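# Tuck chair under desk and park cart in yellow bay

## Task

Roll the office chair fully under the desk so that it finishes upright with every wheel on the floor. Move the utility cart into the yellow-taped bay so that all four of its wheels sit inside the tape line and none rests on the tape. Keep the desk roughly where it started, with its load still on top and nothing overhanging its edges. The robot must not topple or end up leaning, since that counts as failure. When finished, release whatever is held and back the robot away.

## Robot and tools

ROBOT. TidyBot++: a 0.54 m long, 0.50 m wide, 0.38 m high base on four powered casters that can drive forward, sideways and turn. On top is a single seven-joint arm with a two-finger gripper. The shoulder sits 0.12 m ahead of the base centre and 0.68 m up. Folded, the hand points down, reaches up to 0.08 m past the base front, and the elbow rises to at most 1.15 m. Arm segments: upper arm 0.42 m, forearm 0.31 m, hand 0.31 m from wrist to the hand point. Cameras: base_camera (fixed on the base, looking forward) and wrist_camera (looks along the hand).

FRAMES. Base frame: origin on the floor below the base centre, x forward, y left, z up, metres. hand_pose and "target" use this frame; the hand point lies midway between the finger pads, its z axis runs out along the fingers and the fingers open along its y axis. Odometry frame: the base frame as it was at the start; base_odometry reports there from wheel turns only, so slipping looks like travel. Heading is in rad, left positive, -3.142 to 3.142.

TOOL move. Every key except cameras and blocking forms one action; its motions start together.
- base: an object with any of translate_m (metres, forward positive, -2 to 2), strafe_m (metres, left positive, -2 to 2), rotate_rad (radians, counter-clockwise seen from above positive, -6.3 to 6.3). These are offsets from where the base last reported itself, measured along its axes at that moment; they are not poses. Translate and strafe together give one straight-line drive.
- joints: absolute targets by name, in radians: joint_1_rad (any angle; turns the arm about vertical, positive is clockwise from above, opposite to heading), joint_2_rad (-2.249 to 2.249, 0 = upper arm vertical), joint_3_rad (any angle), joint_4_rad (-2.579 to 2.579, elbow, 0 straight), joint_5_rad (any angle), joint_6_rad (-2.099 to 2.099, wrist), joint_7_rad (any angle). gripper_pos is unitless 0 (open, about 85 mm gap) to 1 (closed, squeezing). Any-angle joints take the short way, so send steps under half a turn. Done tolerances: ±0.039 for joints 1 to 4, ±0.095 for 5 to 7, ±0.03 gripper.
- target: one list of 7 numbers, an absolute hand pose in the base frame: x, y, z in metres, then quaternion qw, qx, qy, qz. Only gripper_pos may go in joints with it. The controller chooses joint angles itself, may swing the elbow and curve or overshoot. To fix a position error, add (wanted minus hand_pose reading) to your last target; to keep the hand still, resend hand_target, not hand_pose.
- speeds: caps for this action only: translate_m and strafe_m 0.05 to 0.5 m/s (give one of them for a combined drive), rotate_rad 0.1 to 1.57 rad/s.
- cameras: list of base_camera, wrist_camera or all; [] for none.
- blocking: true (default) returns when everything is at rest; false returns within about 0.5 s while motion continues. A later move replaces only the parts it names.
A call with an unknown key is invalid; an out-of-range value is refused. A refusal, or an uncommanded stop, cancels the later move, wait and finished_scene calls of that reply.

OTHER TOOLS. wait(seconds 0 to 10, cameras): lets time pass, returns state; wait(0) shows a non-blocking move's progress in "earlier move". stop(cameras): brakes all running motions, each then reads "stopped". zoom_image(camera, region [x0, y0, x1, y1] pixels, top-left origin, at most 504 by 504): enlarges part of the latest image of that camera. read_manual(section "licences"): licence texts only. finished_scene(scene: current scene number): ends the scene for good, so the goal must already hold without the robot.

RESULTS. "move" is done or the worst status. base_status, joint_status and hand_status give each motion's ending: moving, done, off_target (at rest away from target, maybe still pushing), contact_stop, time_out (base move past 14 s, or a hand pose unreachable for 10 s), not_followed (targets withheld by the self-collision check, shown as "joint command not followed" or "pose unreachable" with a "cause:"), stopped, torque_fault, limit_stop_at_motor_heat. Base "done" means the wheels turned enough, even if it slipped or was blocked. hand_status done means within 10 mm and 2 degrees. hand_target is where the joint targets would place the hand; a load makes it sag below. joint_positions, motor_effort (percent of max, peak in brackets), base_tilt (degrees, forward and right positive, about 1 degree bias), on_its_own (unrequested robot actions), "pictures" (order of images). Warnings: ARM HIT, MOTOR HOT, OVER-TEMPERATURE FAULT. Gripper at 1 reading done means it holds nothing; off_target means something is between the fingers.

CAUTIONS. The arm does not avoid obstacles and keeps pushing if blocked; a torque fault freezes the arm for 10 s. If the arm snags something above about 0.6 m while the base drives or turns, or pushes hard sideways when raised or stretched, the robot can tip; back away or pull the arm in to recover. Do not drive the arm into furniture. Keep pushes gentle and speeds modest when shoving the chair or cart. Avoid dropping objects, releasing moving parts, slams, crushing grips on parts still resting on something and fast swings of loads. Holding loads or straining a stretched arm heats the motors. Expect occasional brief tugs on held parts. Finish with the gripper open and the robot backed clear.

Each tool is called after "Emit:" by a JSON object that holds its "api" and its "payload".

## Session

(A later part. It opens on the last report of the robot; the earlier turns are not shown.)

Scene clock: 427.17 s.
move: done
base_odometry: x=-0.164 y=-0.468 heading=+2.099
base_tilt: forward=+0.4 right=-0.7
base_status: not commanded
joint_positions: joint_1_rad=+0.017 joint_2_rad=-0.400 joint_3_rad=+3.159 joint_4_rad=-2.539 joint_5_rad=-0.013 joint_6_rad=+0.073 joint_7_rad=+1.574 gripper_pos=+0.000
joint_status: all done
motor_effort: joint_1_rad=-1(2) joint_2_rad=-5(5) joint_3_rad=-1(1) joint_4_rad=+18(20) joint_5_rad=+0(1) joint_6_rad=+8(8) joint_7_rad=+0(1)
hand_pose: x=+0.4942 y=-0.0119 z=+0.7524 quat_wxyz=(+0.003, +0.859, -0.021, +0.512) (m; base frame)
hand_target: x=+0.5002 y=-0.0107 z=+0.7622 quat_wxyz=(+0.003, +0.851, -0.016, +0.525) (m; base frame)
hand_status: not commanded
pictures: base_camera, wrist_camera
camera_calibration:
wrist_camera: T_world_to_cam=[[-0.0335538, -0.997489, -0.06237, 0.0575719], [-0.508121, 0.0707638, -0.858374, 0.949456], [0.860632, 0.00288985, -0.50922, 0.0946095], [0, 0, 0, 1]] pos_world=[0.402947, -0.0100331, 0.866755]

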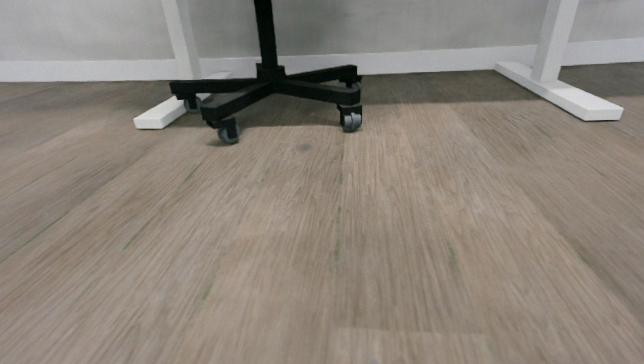

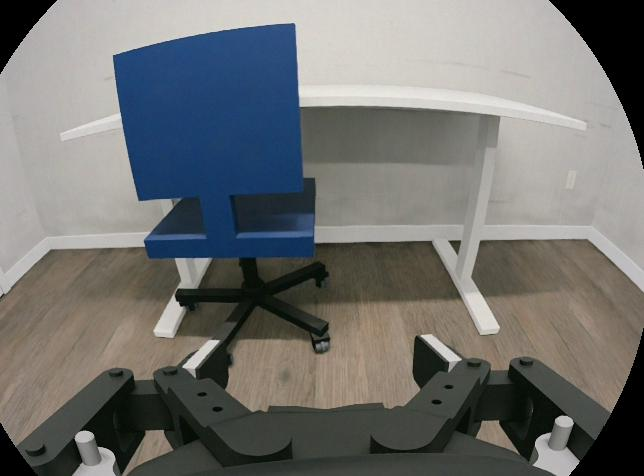

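Emit:
{"api": "move", "payload": {"joints": {"joint_2_rad":1.15,"joint_4_rad":-1.75,"joint_6_rad":1.33}, "base": {"translate_m":-0.3,"strafe_m":0.2}}}

Scene clock: 447.73 s.
move: done
base_odometry: x=-0.185 y=-0.828 heading=+2.099
base_tilt: forward=+0.4 right=-0.7
base_status: done
joint_positions: joint_1_rad=+0.012 joint_2_rad=+1.143 joint_3_rad=+3.159 joint_4_rad=-1.766 joint_5_rad=-0.013 joint_6_rad=+1.301 joint_7_rad=+1.574 gripper_pos=+0.000
joint_status: all done
motor_effort: joint_1_rad=-1(1) joint_2_rad=-45(48) joint_3_rad=-1(1) joint_4_rad=+9(20) joint_5_rad=+0(1) joint_6_rad=+9(10) joint_7_rad=+1(1)
hand_pose: x=+0.8854 y=-0.0195 z=+0.5389 quat_wxyz=(+0.017, +0.720, -0.006, +0.694) (m; base frame)
hand_target: x=+0.8895 y=-0.0168 z=+0.5486 quat_wxyz=(+0.024, +0.707, +0.004, +0.707) (m; base frame)
hand_status: not commanded
pictures: base_camera, wrist_camera
camera_calibration:
wrist_camera: T_world_to_cam=[[-0.00627685, -0.999684, -0.0243419, 0.00509913], [-0.0771209, 0.0247538, -0.996714, 0.657522], [0.997002, -0.00437895, -0.0772519, -0.704438], [0, 0, 0, 1]] pos_world=[0.753067, -0.0142634, 0.601066]

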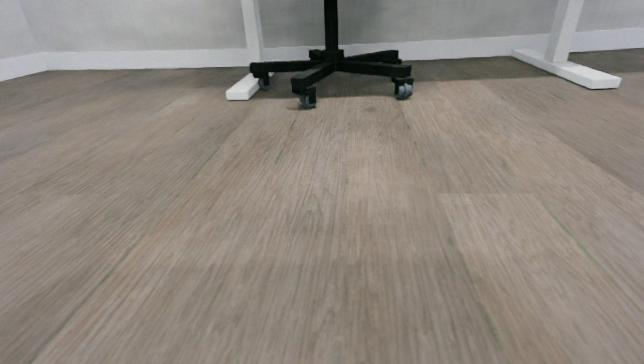

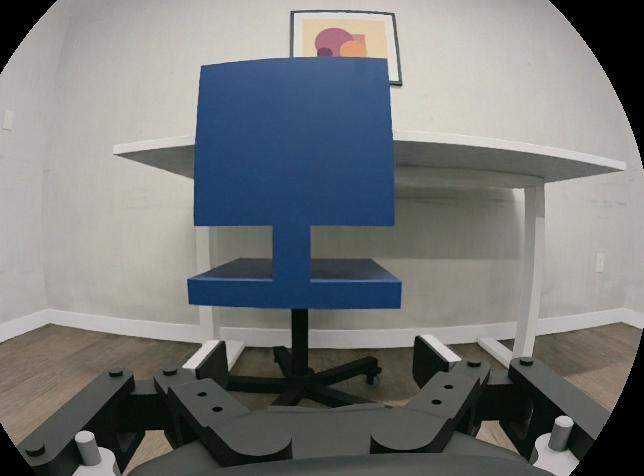

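Emit:
{"api": "move", "payload": {"joints": {"joint_2_rad":1.35,"joint_4_rad":-1.62,"joint_6_rad":1.42,"joint_7_rad":0.0}, "base": {"translate_m":0.33,"strafe_m":-0.09}}}

Scene clock: 465.57 s.
move: done
base_odometry: x=-0.274 y=-0.498 heading=+2.099
base_tilt: forward=+0.4 right=-0.7
base_status: done
joint_positions: joint_1_rad=+0.011 joint_2_rad=+1.340 joint_3_rad=+3.159 joint_4_rad=-1.629 joint_5_rad=-0.013 joint_6_rad=+1.393 joint_7_rad=+0.045 gripper_pos=+0.000
joint_status: all done
motor_effort: joint_1_rad=+0(2) joint_2_rad=-46(48) joint_3_rad=-1(2) joint_4_rad=+8(11) joint_5_rad=+0(1) joint_6_rad=+9(10) joint_7_rad=+0(2)
hand_pose: x=+0.8936 y=-0.0176 z=+0.4666 quat_wxyz=(-0.476, +0.509, -0.493, +0.520) (m; base frame)
hand_target: x=+0.8944 y=-0.0151 z=+0.4706 quat_wxyz=(-0.493, +0.496, -0.494, +0.518) (m; base frame)
hand_status: not commanded
pictures: base_camera, wrist_camera
camera_calibration:
wrist_camera: T_world_to_cam=[[0.0212341, -0.021103, -0.999552, 0.452907], [-0.0135272, 0.99968, -0.021393, 0.0913472], [0.999683, 0.0139754, 0.0209418, -0.766114], [0, 0, 0, 1]] pos_world=[0.75749, -0.0710535, 0.470702]

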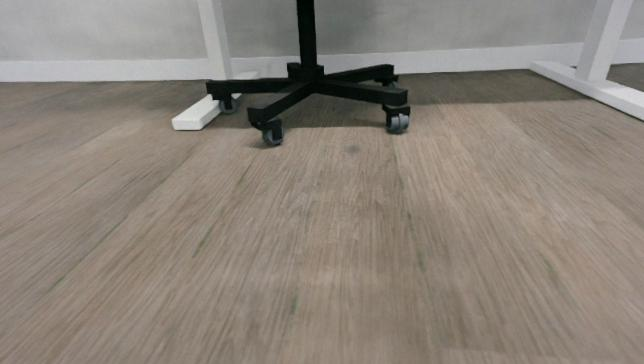

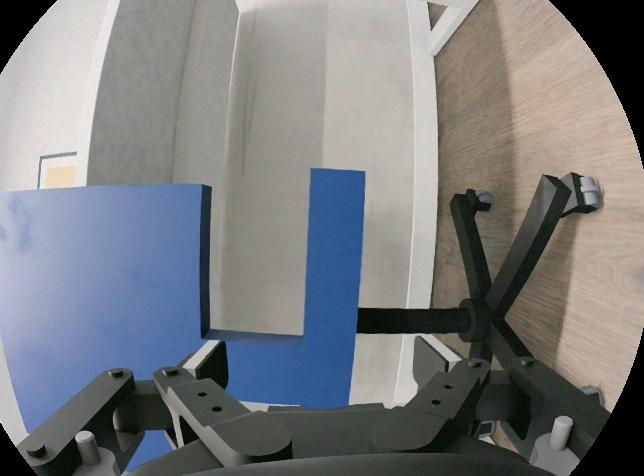

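Emit:
{"api": "move", "payload": {"joints": {"joint_2_rad":1.385,"joint_6_rad":1.46}, "base": {"translate_m":0.2,"strafe_m":-0.03}, "speeds": {"translate_m":0.1}}}

Scene clock: 474.37 s.
move: done
base_odometry: x=-0.349 y=-0.310 heading=+2.099
base_tilt: forward=+0.5 right=-0.8
base_status: done
joint_positions: joint_1_rad=+0.009 joint_2_rad=+1.378 joint_3_rad=+3.159 joint_4_rad=-1.627 joint_5_rad=-0.013 joint_6_rad=+1.437 joint_7_rad=+0.045 gripper_pos=+0.000
joint_status: all done
motor_effort: joint_1_rad=+0(2) joint_2_rad=-45(48) joint_3_rad=-1(2) joint_4_rad=+8(9) joint_5_rad=+0(1) joint_6_rad=+9(10) joint_7_rad=+0(1)
hand_pose: x=+0.8858 y=-0.0163 z=+0.4517 quat_wxyz=(-0.479, +0.508, -0.491, +0.522) (m; base frame)
hand_target: x=+0.8865 y=-0.0147 z=+0.4561 quat_wxyz=(-0.494, +0.495, -0.492, +0.519) (m; base frame)
hand_status: not commanded
pictures: base_camera, wrist_camera
camera_calibration:
wrist_camera: T_world_to_cam=[[0.0292717, -0.0217493, -0.999335, 0.431021], [-0.015392, 0.999635, -0.0222067, 0.0916106], [0.999453, 0.0160318, 0.0289262, -0.761432], [0, 0, 0, 1]] pos_world=[0.749809, -0.0699956, 0.454794]

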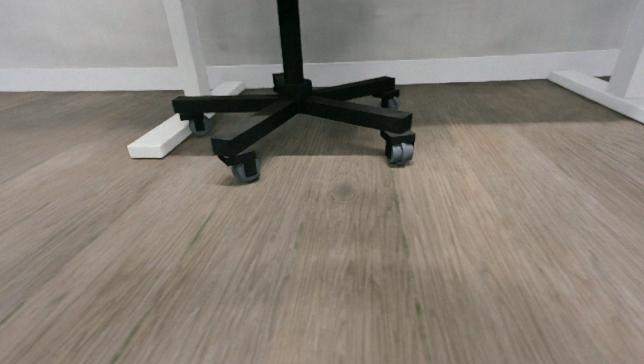

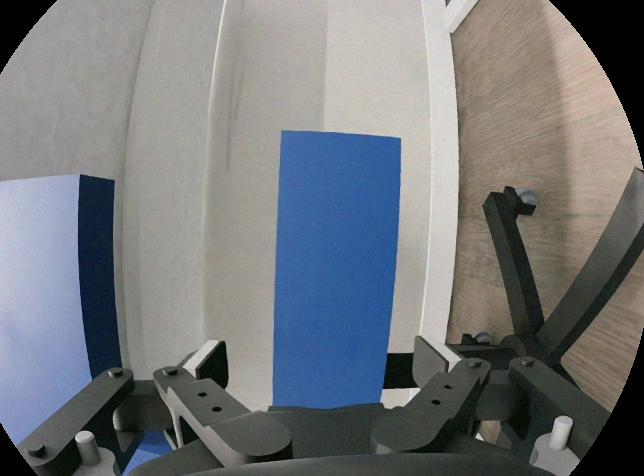

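Emit:
{"api": "move", "payload": {"base": {"translate_m":0.045}, "speeds": {"translate_m":0.1}, "cameras": []}}

Emit:
{"api": "move", "payload": {"joints": {"gripper_pos":0.65}}}

Scene clock: 478.33 s.
move: done
base_odometry: x=-0.371 y=-0.271 heading=+2.099
base_tilt: forward=+0.4 right=-0.7
base_status: done
joint_positions: joint_1_rad=+0.009 joint_2_rad=+1.378 joint_3_rad=+3.159 joint_4_rad=-1.626 joint_5_rad=-0.013 joint_6_rad=+1.437 joint_7_rad=+0.045 gripper_pos=+0.000
joint_status: not commanded
motor_effort: joint_1_rad=+0(3) joint_2_rad=-46(47) joint_3_rad=-1(2) joint_4_rad=+8(9) joint_5_rad=+0(2) joint_6_rad=+9(9) joint_7_rad=+0(1)
hand_pose: x=+0.8861 y=-0.0163 z=+0.4518 quat_wxyz=(-0.479, +0.508, -0.490, +0.522) (m; base frame)
hand_target: x=+0.8865 y=-0.0147 z=+0.4561 quat_wxyz=(-0.494, +0.495, -0.492, +0.519) (m; base frame)
hand_status: not commanded
pictures: none
No camera images: "cameras" was empty.

Scene clock: 479.23 s.
move: off_target
base_odometry: x=-0.371 y=-0.271 heading=+2.099
base_tilt: forward=+0.5 right=-0.7
base_status: not commanded
joint_positions: joint_1_rad=+0.009 joint_2_rad=+1.387 joint_3_rad=+3.159 joint_4_rad=-1.630 joint_5_rad=-0.013 joint_6_rad=+1.443 joint_7_rad=+0.039 gripper_pos=+0.343
joint_status: gripper_pos off_target (ended at +0.343, target +0.650)
motor_effort: joint_1_rad=-1(2) joint_2_rad=-47(51) joint_3_rad=-2(2) joint_4_rad=+9(13) joint_5_rad=+0(2) joint_6_rad=+11(14) joint_7_rad=+0(4)
hand_pose: x=+0.8829 y=-0.0163 z=+0.4457 quat_wxyz=(-0.479, +0.508, -0.494, +0.519) (m; base frame)
hand_target: x=+0.8865 y=-0.0147 z=+0.4561 quat_wxyz=(-0.494, +0.495, -0.492, +0.519) (m; base frame)
hand_status: not commanded
pictures: base_camera, wrist_camera
camera_calibration:
wrist_camera: T_world_to_cam=[[0.0233913, -0.0157198, -0.999603, 0.430486], [-0.0155373, 0.99975, -0.0160857, 0.0888048], [0.999606, 0.0159074, 0.0231412, -0.755909], [0, 0, 0, 1]] pos_world=[0.746921, -0.0699909, 0.449236]

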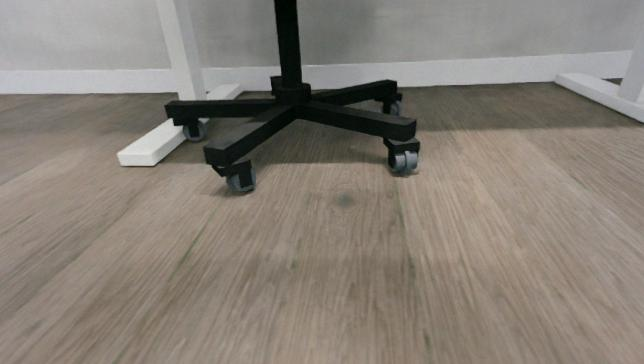

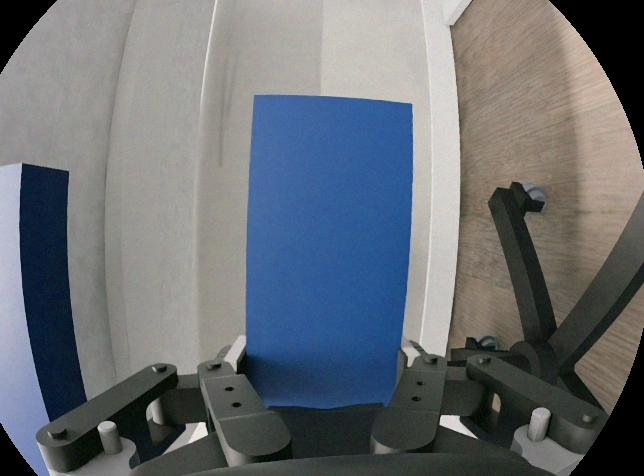

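Emit:
{"api": "move", "payload": {"base": {"strafe_m":-0.27}, "speeds": {"strafe_m":0.12}, "cameras": ["base_camera"]}}

Emit:
{"api": "move", "payload": {"base": {"translate_m":0.1}, "speeds": {"translate_m":0.08}}}

Scene clock: 486.77 s.
move: done
base_odometry: x=-0.138 y=-0.135 heading=+2.099
base_tilt: forward=+0.4 right=-0.7
base_status: done
joint_positions: joint_1_rad=-0.167 joint_2_rad=+1.387 joint_3_rad=+3.127 joint_4_rad=-1.652 joint_5_rad=+0.075 joint_6_rad=+1.463 joint_7_rad=+0.037 gripper_pos=+0.346
joint_status: not commanded
motor_effort: joint_1_rad=+29(33) joint_2_rad=-44(49) joint_3_rad=+8(11) joint_4_rad=+14(15) joint_5_rad=-20(21) joint_6_rad=+5(14) joint_7_rad=-6(7)
hand_pose: x=+0.8598 y=+0.1550 z=+0.4450 quat_wxyz=(-0.549, +0.565, -0.428, +0.443) (m; base frame)
hand_target: x=+0.8865 y=-0.0147 z=+0.4561 quat_wxyz=(-0.494, +0.495, -0.492, +0.519) (m; base frame)
hand_status: not commanded
pictures: base_camera

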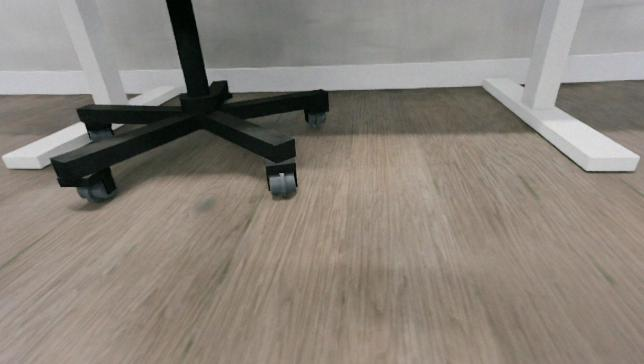

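Scene clock: 490.40 s.
move: time_out
base_odometry: x=-0.186 y=-0.052 heading=+2.098
base_tilt: forward=+0.4 right=-0.7
base_status: translate_m time_out (by the wheels' count: +0.095 of +0.100)
joint_positions: joint_1_rad=-0.138 joint_2_rad=+1.389 joint_3_rad=+3.113 joint_4_rad=-1.833 joint_5_rad=+0.078 joint_6_rad=+1.643 joint_7_rad=+0.028 gripper_pos=+0.347
joint_status: not commanded
motor_effort: joint_1_rad=+22(29) joint_2_rad=-42(46) joint_3_rad=+8(13) joint_4_rad=+42(46) joint_5_rad=-18(22) joint_6_rad=-19(26) joint_7_rad=-3(8)
hand_pose: x=+0.8059 y=+0.1317 z=+0.4430 quat_wxyz=(-0.552, +0.552, -0.445, +0.439) (m; base frame)
hand_target: x=+0.8865 y=-0.0147 z=+0.4561 quat_wxyz=(-0.494, +0.495, -0.492, +0.519) (m; base frame)
hand_status: not commanded
pictures: base_camera, wrist_camera
camera_calibration:
wrist_camera: T_world_to_cam=[[0.0104994, 0.0488536, -0.998751, 0.433467], [-0.258999, 0.964853, 0.0444728, 0.113613], [0.96582, 0.258209, 0.0227834, -0.685716], [0, 0, 0, 1]] pos_world=[0.687153, 0.0462614, 0.443496]

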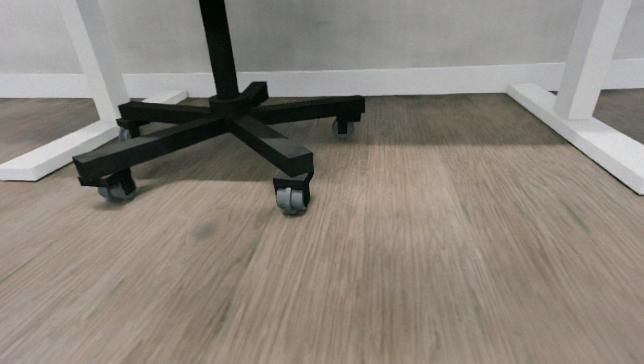

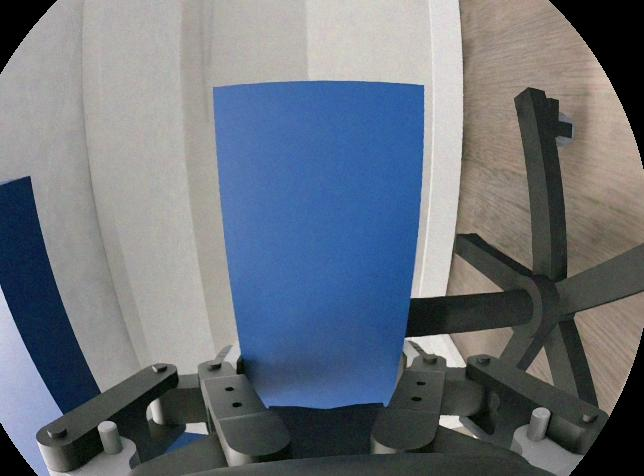

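Emit:
{"api": "move", "payload": {"base": {"translate_m":-0.06,"strafe_m":0.12}, "speeds": {"translate_m":0.1}, "cameras": []}}

Emit:
{"api": "move", "payload": {"joints": {"gripper_pos":0}, "cameras": []}}

Emit:
{"api": "move", "payload": {"base": {"translate_m":-0.6,"strafe_m":-0.1}, "cameras": []}}

Emit:
{"api": "move", "payload": {"joints": {"joint_2_rad":-0.4,"joint_4_rad":-2.5,"joint_6_rad":0.2,"joint_7_rad":1.57}}}

Scene clock: 499.87 s.
move: done
base_odometry: x=-0.260 y=-0.165 heading=+2.098
base_tilt: forward=+0.4 right=-0.8
base_status: done
joint_positions: joint_1_rad=+0.005 joint_2_rad=+1.394 joint_3_rad=+3.143 joint_4_rad=-1.653 joint_5_rad=+0.023 joint_6_rad=+1.484 joint_7_rad=+0.005 gripper_pos=+0.347
joint_status: not commanded
motor_effort: joint_1_rad=-2(21) joint_2_rad=-48(50) joint_3_rad=+0(8) joint_4_rad=+12(39) joint_5_rad=-1(19) joint_6_rad=+7(21) joint_7_rad=+6(6)
hand_pose: x=+0.8741 y=+0.0044 z=+0.4454 quat_wxyz=(-0.504, +0.505, -0.491, +0.500) (m; base frame)
hand_target: x=+0.8865 y=-0.0147 z=+0.4561 quat_wxyz=(-0.494, +0.495, -0.492, +0.519) (m; base frame)
hand_status: not commanded
pictures: none
No camera images: "cameras" was empty.

Scene clock: 500.77 s.
move: done
base_odometry: x=-0.260 y=-0.165 heading=+2.098
base_tilt: forward=+0.4 right=-0.8
base_status: not commanded
joint_positions: joint_1_rad=+0.004 joint_2_rad=+1.393 joint_3_rad=+3.150 joint_4_rad=-1.625 joint_5_rad=+0.023 joint_6_rad=+1.481 joint_7_rad=+0.006 gripper_pos=+0.000
joint_status: all done
motor_effort: joint_1_rad=+0(3) joint_2_rad=-46(48) joint_3_rad=-2(2) joint_4_rad=+7(12) joint_5_rad=+0(1) joint_6_rad=+9(10) joint_7_rad=+0(6)
hand_pose: x=+0.8828 y=+0.0022 z=+0.4543 quat_wxyz=(-0.508, +0.500, -0.483, +0.508) (m; base frame)
hand_target: x=+0.8865 y=-0.0147 z=+0.4561 quat_wxyz=(-0.494, +0.495, -0.492, +0.519) (m; base frame)
hand_status: not commanded
pictures: none
No camera images: "cameras" was empty.

Scene clock: 503.10 s.
move: done
base_odometry: x=+0.128 y=-0.633 heading=+2.098
base_tilt: forward=+0.4 right=-0.7
base_status: done
joint_positions: joint_1_rad=+0.004 joint_2_rad=+1.393 joint_3_rad=+3.150 joint_4_rad=-1.626 joint_5_rad=+0.023 joint_6_rad=+1.481 joint_7_rad=+0.006 gripper_pos=+0.000
joint_status: not commanded
motor_effort: joint_1_rad=-1(2) joint_2_rad=-46(47) joint_3_rad=-2(2) joint_4_rad=+7(9) joint_5_rad=+1(1) joint_6_rad=+9(10) joint_7_rad=+0(1)
hand_pose: x=+0.8825 y=+0.0022 z=+0.4539 quat_wxyz=(-0.508, +0.500, -0.483, +0.508) (m; base frame)
hand_target: x=+0.8865 y=-0.0147 z=+0.4561 quat_wxyz=(-0.494, +0.495, -0.492, +0.519) (m; base frame)
hand_status: not commanded
pictures: none
No camera images: "cameras" was empty.

Scene clock: 506.37 s.
move: done
base_odometry: x=+0.128 y=-0.633 heading=+2.098
base_tilt: forward=+0.4 right=-0.8
base_status: not commanded
joint_positions: joint_1_rad=+0.004 joint_2_rad=-0.383 joint_3_rad=+3.150 joint_4_rad=-2.492 joint_5_rad=+0.023 joint_6_rad=+0.244 joint_7_rad=+1.522 gripper_pos=+0.000
joint_status: all done
motor_effort: joint_1_rad=+0(1) joint_2_rad=-6(49) joint_3_rad=-1(2) joint_4_rad=+19(20) joint_5_rad=+0(1) joint_6_rad=+9(10) joint_7_rad=+0(2)
hand_pose: x=+0.5297 y=-0.0024 z=+0.8206 quat_wxyz=(-0.008, +0.803, -0.015, +0.596) (m; base frame)
hand_target: x=+0.5212 y=-0.0123 z=+0.8101 quat_wxyz=(+0.000, +0.813, -0.023, +0.582) (m; base frame)
hand_status: not commanded
pictures: base_camera, wrist_camera
camera_calibration:
wrist_camera: T_world_to_cam=[[-0.000136591, -0.997147, -0.0754813, 0.0655085], [-0.328331, 0.0713415, -0.941865, 0.998627], [0.944563, 0.0246542, -0.327404, -0.0949168], [0, 0, 0, 1]] pos_world=[0.417544, -0.00358187, 0.91444]

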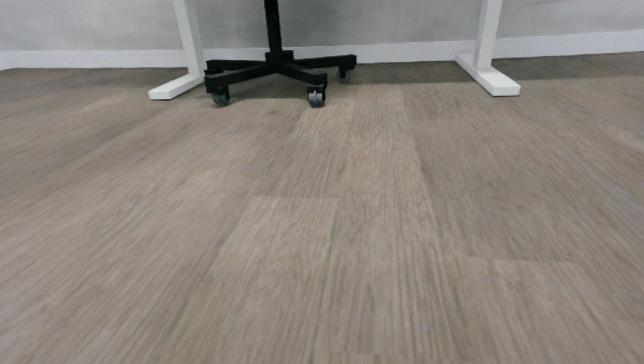

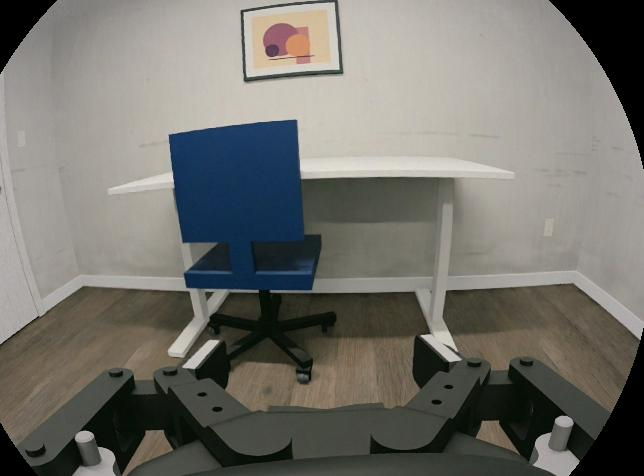

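Emit:
{"api": "move", "payload": {"joints": {"joint_1_rad":0,"joint_2_rad":0.5,"joint_4_rad":-2.3,"joint_6_rad":1.23,"joint_7_rad":1.57,"gripper_pos":1}, "base": {"strafe_m":0.12}}}

Emit:
{"api": "move", "payload": {"base": {"translate_m":0.25}, "speeds": {"translate_m":0.1}}}

Scene clock: 523.50 s.
move: done
base_odometry: x=+0.024 y=-0.694 heading=+2.098
base_tilt: forward=+0.4 right=-0.8
base_status: done
joint_positions: joint_1_rad=+0.004 joint_2_rad=+0.488 joint_3_rad=+3.153 joint_4_rad=-2.316 joint_5_rad=+0.023 joint_6_rad=+1.200 joint_7_rad=+1.524 gripper_pos=+0.999
joint_status: all done
motor_effort: joint_1_rad=-1(2) joint_2_rad=-30(31) joint_3_rad=-1(2) joint_4_rad=+11(20) joint_5_rad=+0(1) joint_6_rad=+9(10) joint_7_rad=+0(1)
hand_pose: x=+0.7317 y=-0.0004 z=+0.7463 quat_wxyz=(-0.014, +0.719, -0.010, +0.695) (m; base frame)
hand_target: x=+0.7373 y=-0.0188 z=+0.7551 quat_wxyz=(+0.018, +0.707, -0.012, +0.707) (m; base frame)
hand_status: not commanded
pictures: base_camera, wrist_camera
camera_calibration:
wrist_camera: T_world_to_cam=[[0.0313799, -0.996778, -0.0738104, 0.0376127], [-0.0746935, 0.0713017, -0.994654, 0.848645], [0.996713, 0.0367253, -0.0722154, -0.538697], [0, 0, 0, 1]] pos_world=[0.599134, -0.00323446, 0.807983]

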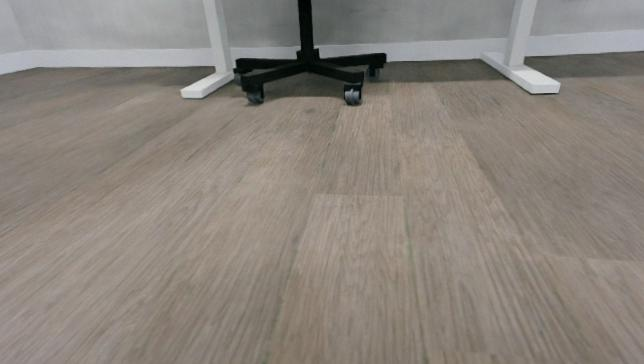

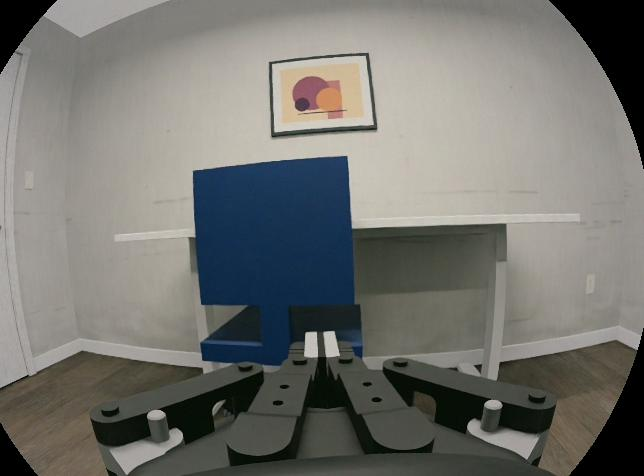

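Scene clock: 526.57 s.
move: done
base_odometry: x=-0.101 y=-0.478 heading=+2.098
base_tilt: forward=+0.4 right=-0.8
base_status: done
joint_positions: joint_1_rad=+0.004 joint_2_rad=+0.492 joint_3_rad=+3.153 joint_4_rad=-2.310 joint_5_rad=+0.023 joint_6_rad=+1.203 joint_7_rad=+1.524 gripper_pos=+0.999
joint_status: not commanded
motor_effort: joint_1_rad=-1(2) joint_2_rad=-30(31) joint_3_rad=-1(1) joint_4_rad=+11(12) joint_5_rad=-1(2) joint_6_rad=+9(10) joint_7_rad=+1(1)
hand_pose: x=+0.7339 y=-0.0004 z=+0.7476 quat_wxyz=(-0.014, +0.717, -0.010, +0.697) (m; base frame)
hand_target: x=+0.7373 y=-0.0188 z=+0.7551 quat_wxyz=(+0.018, +0.707, -0.012, +0.707) (m; base frame)
hand_status: not commanded
pictures: base_camera, wrist_camera
camera_calibration:
wrist_camera: T_world_to_cam=[[0.031846, -0.996785, -0.0735225, 0.0370841], [-0.069321, 0.0711799, -0.995052, 0.846491], [0.997086, 0.0367851, -0.0668314, -0.545016], [0, 0, 0, 1]] pos_world=[0.600927, -0.00323976, 0.808604]

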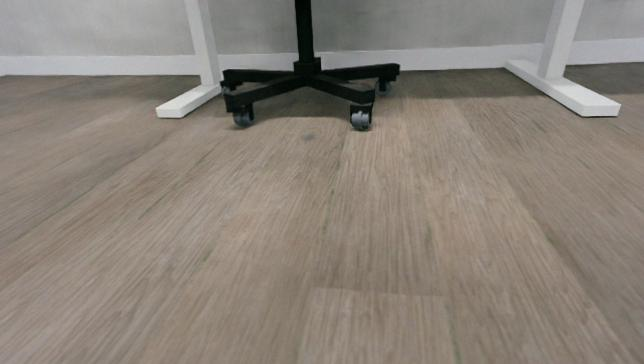

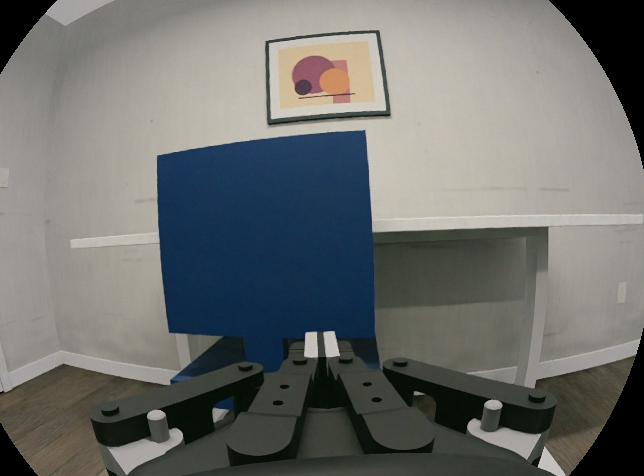

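Emit:
{"api": "move", "payload": {"base": {"strafe_m":0.07,"translate_m":0.2}, "speeds": {"translate_m":0.1}}}

Emit:
{"api": "move", "payload": {"base": {"translate_m":0.12}, "speeds": {"translate_m":0.06}}}

Scene clock: 531.47 s.
move: done
base_odometry: x=-0.263 y=-0.340 heading=+2.098
base_tilt: forward=+0.4 right=-0.7
base_status: done
joint_positions: joint_1_rad=+0.004 joint_2_rad=+0.494 joint_3_rad=+3.153 joint_4_rad=-2.307 joint_5_rad=+0.023 joint_6_rad=+1.204 joint_7_rad=+1.524 gripper_pos=+0.999
joint_status: not commanded
motor_effort: joint_1_rad=-1(2) joint_2_rad=-30(32) joint_3_rad=-1(2) joint_4_rad=+11(12) joint_5_rad=+1(1) joint_6_rad=+9(9) joint_7_rad=+0(1)
hand_pose: x=+0.7348 y=-0.0006 z=+0.7476 quat_wxyz=(-0.014, +0.716, -0.010, +0.697) (m; base frame)
hand_target: x=+0.7373 y=-0.0188 z=+0.7551 quat_wxyz=(+0.018, +0.707, -0.012, +0.707) (m; base frame)
hand_status: not commanded
pictures: base_camera, wrist_camera
camera_calibration:
wrist_camera: T_world_to_cam=[[0.0316664, -0.996807, -0.0732995, 0.036863], [-0.0681635, 0.0710118, -0.995144, 0.845747], [0.997171, 0.0365089, -0.0656972, -0.546833], [0, 0, 0, 1]] pos_world=[0.601768, -0.00334846, 0.808417]

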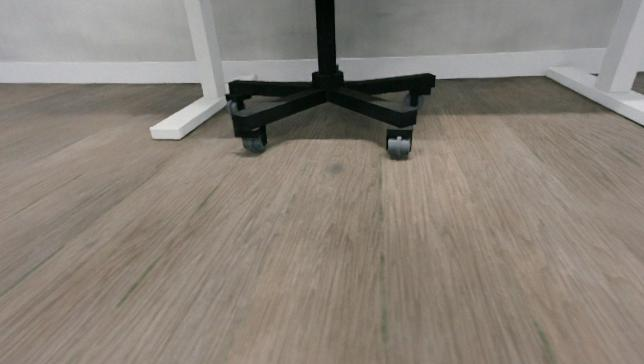

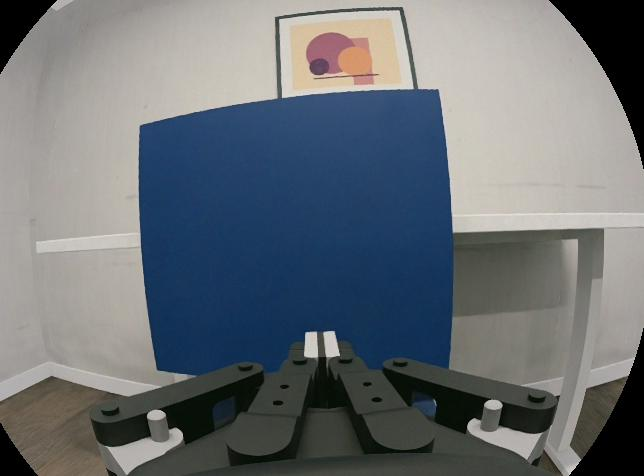

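Scene clock: 533.97 s.
move: done
base_odometry: x=-0.323 y=-0.236 heading=+2.098
base_tilt: forward=+0.4 right=-0.8
base_status: done
joint_positions: joint_1_rad=+0.004 joint_2_rad=+0.495 joint_3_rad=+3.154 joint_4_rad=-2.307 joint_5_rad=+0.023 joint_6_rad=+1.204 joint_7_rad=+1.524 gripper_pos=+0.999
joint_status: not commanded
motor_effort: joint_1_rad=-1(3) joint_2_rad=-30(33) joint_3_rad=-1(3) joint_4_rad=+11(12) joint_5_rad=+0(1) joint_6_rad=+9(10) joint_7_rad=+0(1)
hand_pose: x=+0.7350 y=-0.0007 z=+0.7475 quat_wxyz=(-0.014, +0.716, -0.010, +0.698) (m; base frame)
hand_target: x=+0.7373 y=-0.0188 z=+0.7551 quat_wxyz=(+0.018, +0.707, -0.012, +0.707) (m; base frame)
hand_status: not commanded
pictures: base_camera, wrist_camera
camera_calibration:
wrist_camera: T_world_to_cam=[[0.0314803, -0.996818, -0.0732303, 0.0368288], [-0.0679253, 0.0709637, -0.995163, 0.845501], [0.997194, 0.0363022, -0.0654752, -0.547187], [0, 0, 0, 1]] pos_world=[0.601923, -0.00342413, 0.808281]

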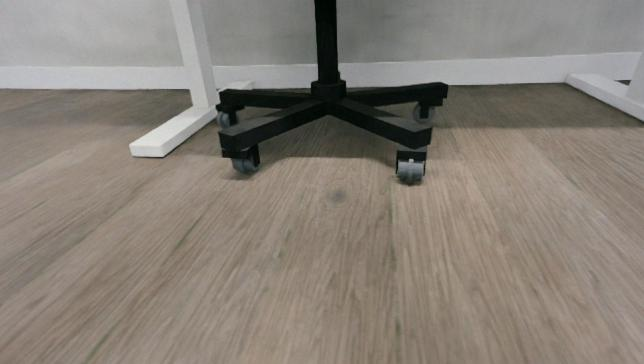

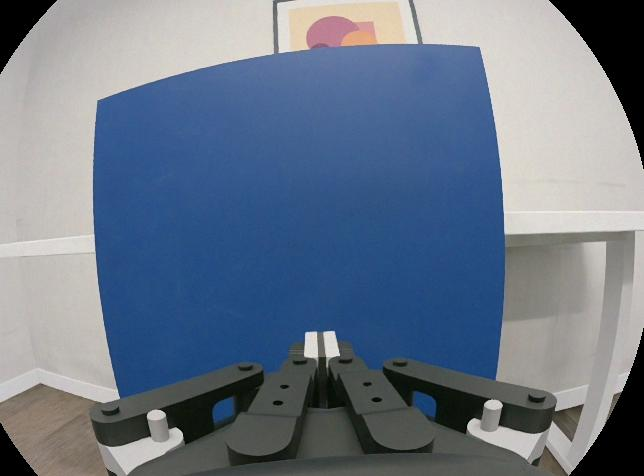

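Emit:
{"api": "move", "payload": {"base": {"translate_m":0.14}, "speeds": {"translate_m":0.06}}}

Emit:
{"api": "move", "payload": {"base": {"translate_m":0.07}, "speeds": {"translate_m":0.05}}}

Scene clock: 539.47 s.
move: done
base_odometry: x=-0.394 y=-0.115 heading=+2.099
base_tilt: forward=+0.4 right=-0.7
base_status: done
joint_positions: joint_1_rad=+0.004 joint_2_rad=+0.495 joint_3_rad=+3.154 joint_4_rad=-2.306 joint_5_rad=+0.023 joint_6_rad=+1.205 joint_7_rad=+1.524 gripper_pos=+0.999
joint_status: not commanded
motor_effort: joint_1_rad=-1(1) joint_2_rad=-30(32) joint_3_rad=-1(2) joint_4_rad=+11(13) joint_5_rad=+0(1) joint_6_rad=+9(9) joint_7_rad=+0(1)
hand_pose: x=+0.7351 y=-0.0007 z=+0.7474 quat_wxyz=(-0.014, +0.716, -0.010, +0.698) (m; base frame)
hand_target: x=+0.7373 y=-0.0188 z=+0.7551 quat_wxyz=(+0.018, +0.707, -0.012, +0.707) (m; base frame)
hand_status: not commanded
pictures: base_camera, wrist_camera
camera_calibration:
wrist_camera: T_world_to_cam=[[0.0314953, -0.996818, -0.0732279, 0.0368027], [-0.0678235, 0.0709639, -0.99517, 0.84531], [0.9972, 0.0363098, -0.0653727, -0.547421], [0, 0, 0, 1]] pos_world=[0.602061, -0.00342423, 0.808136]

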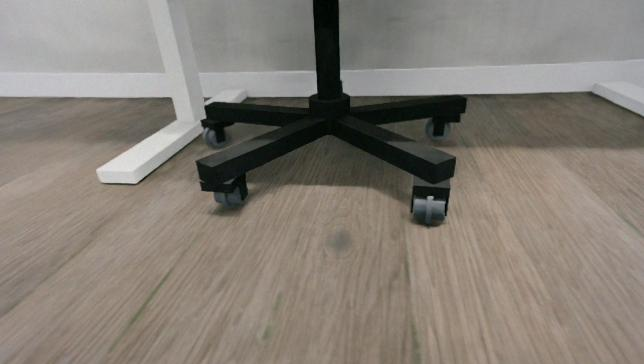

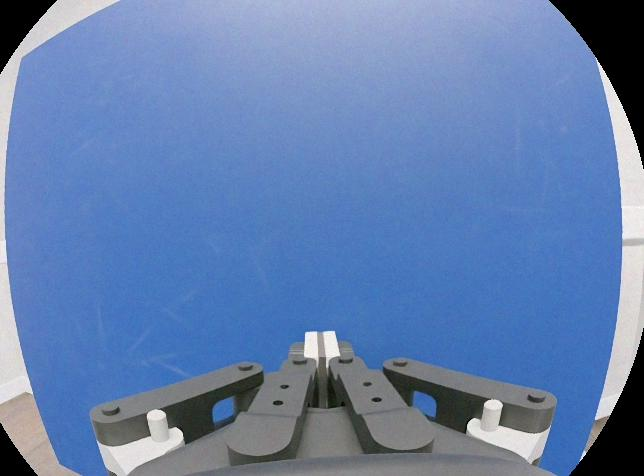

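Scene clock: 543.23 s.
move: time_out
base_odometry: x=-0.427 y=-0.058 heading=+2.098
base_tilt: forward=+0.3 right=-0.7
base_status: translate_m time_out (by the wheels' count: +0.067 of +0.070)
joint_positions: joint_1_rad=+0.004 joint_2_rad=+0.403 joint_3_rad=+3.154 joint_4_rad=-2.486 joint_5_rad=+0.021 joint_6_rad=+1.258 joint_7_rad=+1.524 gripper_pos=+0.999
joint_status: not commanded
motor_effort: joint_1_rad=-1(3) joint_2_rad=-7(31) joint_3_rad=+0(2) joint_4_rad=+42(46) joint_5_rad=+1(2) joint_6_rad=+3(9) joint_7_rad=+0(1)
hand_pose: x=+0.6734 y=-0.0003 z=+0.7454 quat_wxyz=(-0.014, +0.728, -0.011, +0.685) (m; base frame)
hand_target: x=+0.7373 y=-0.0188 z=+0.7551 quat_wxyz=(+0.018, +0.707, -0.012, +0.707) (m; base frame)
hand_status: not commanded
pictures: base_camera, wrist_camera
camera_calibration:
wrist_camera: T_world_to_cam=[[0.0275664, -0.996676, -0.0766583, 0.0442004], [-0.102115, 0.0734785, -0.992055, 0.859938], [0.994391, 0.0351754, -0.0997504, -0.458476], [0, 0, 0, 1]] pos_world=[0.542499, -0.00300631, 0.810761]

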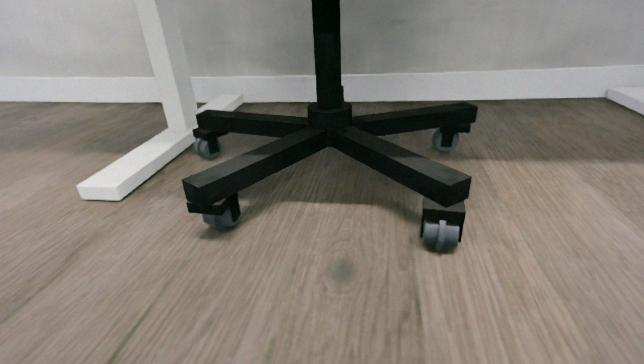

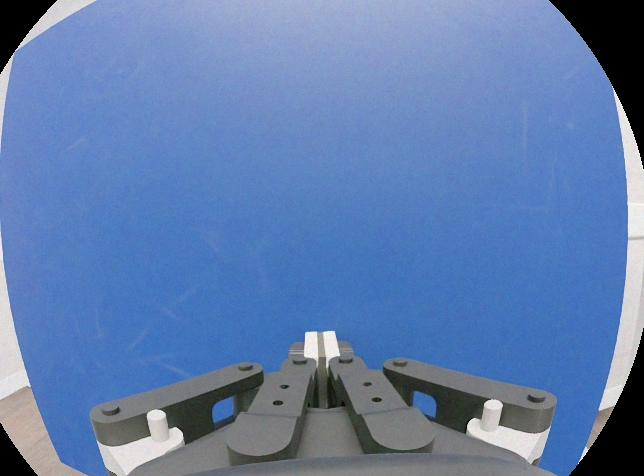

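Emit:
{"api": "move", "payload": {"base": {"translate_m":-0.6}, "speeds": {"translate_m":0.2}}}

Emit:
{"api": "finished_scene", "payload": {"scene": 2}}

Scene clock: 548.73 s.
move: done
base_odometry: x=-0.125 y=-0.576 heading=+2.098
base_tilt: forward=+0.4 right=-0.7
base_status: done
joint_positions: joint_1_rad=+0.003 joint_2_rad=+0.503 joint_3_rad=+3.155 joint_4_rad=-2.297 joint_5_rad=+0.021 joint_6_rad=+1.244 joint_7_rad=+1.524 gripper_pos=+0.999
joint_status: not commanded
motor_effort: joint_1_rad=-1(1) joint_2_rad=-30(33) joint_3_rad=-1(2) joint_4_rad=+11(41) joint_5_rad=-1(2) joint_6_rad=+9(10) joint_7_rad=+0(1)
hand_pose: x=+0.7384 y=-0.0011 z=+0.7587 quat_wxyz=(-0.014, +0.702, -0.010, +0.712) (m; base frame)
hand_target: x=+0.7373 y=-0.0188 z=+0.7551 quat_wxyz=(+0.018, +0.707, -0.012, +0.707) (m; base frame)
hand_status: not commanded
pictures: base_camera, wrist_camera
camera_calibration:
wrist_camera: T_world_to_cam=[[0.0334363, -0.99688, -0.0714961, 0.0343928], [-0.0271495, 0.0706038, -0.997135, 0.828259], [0.999072, 0.0352816, -0.0247041, -0.582213], [0, 0, 0, 1]] pos_world=[0.60301, -0.0036513, 0.813961]

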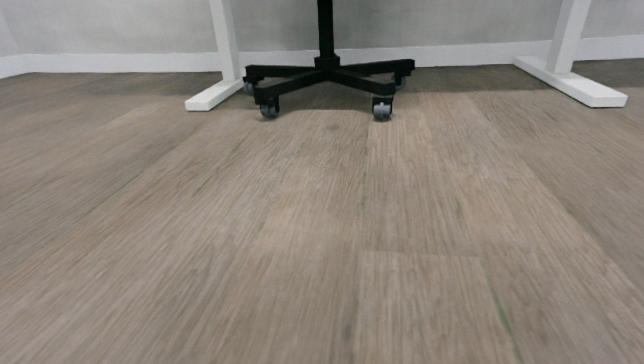

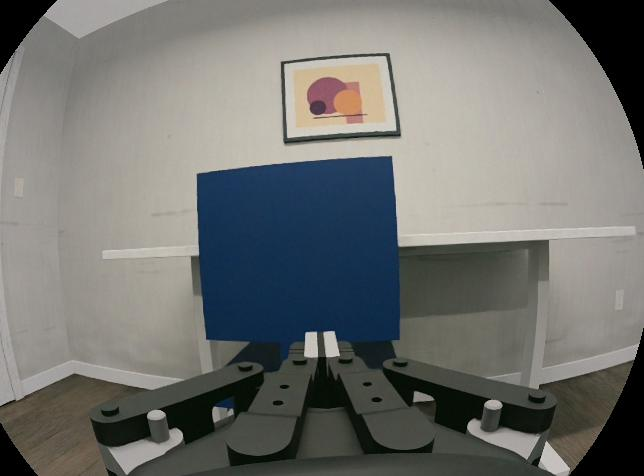

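The scene is finished: the task was done.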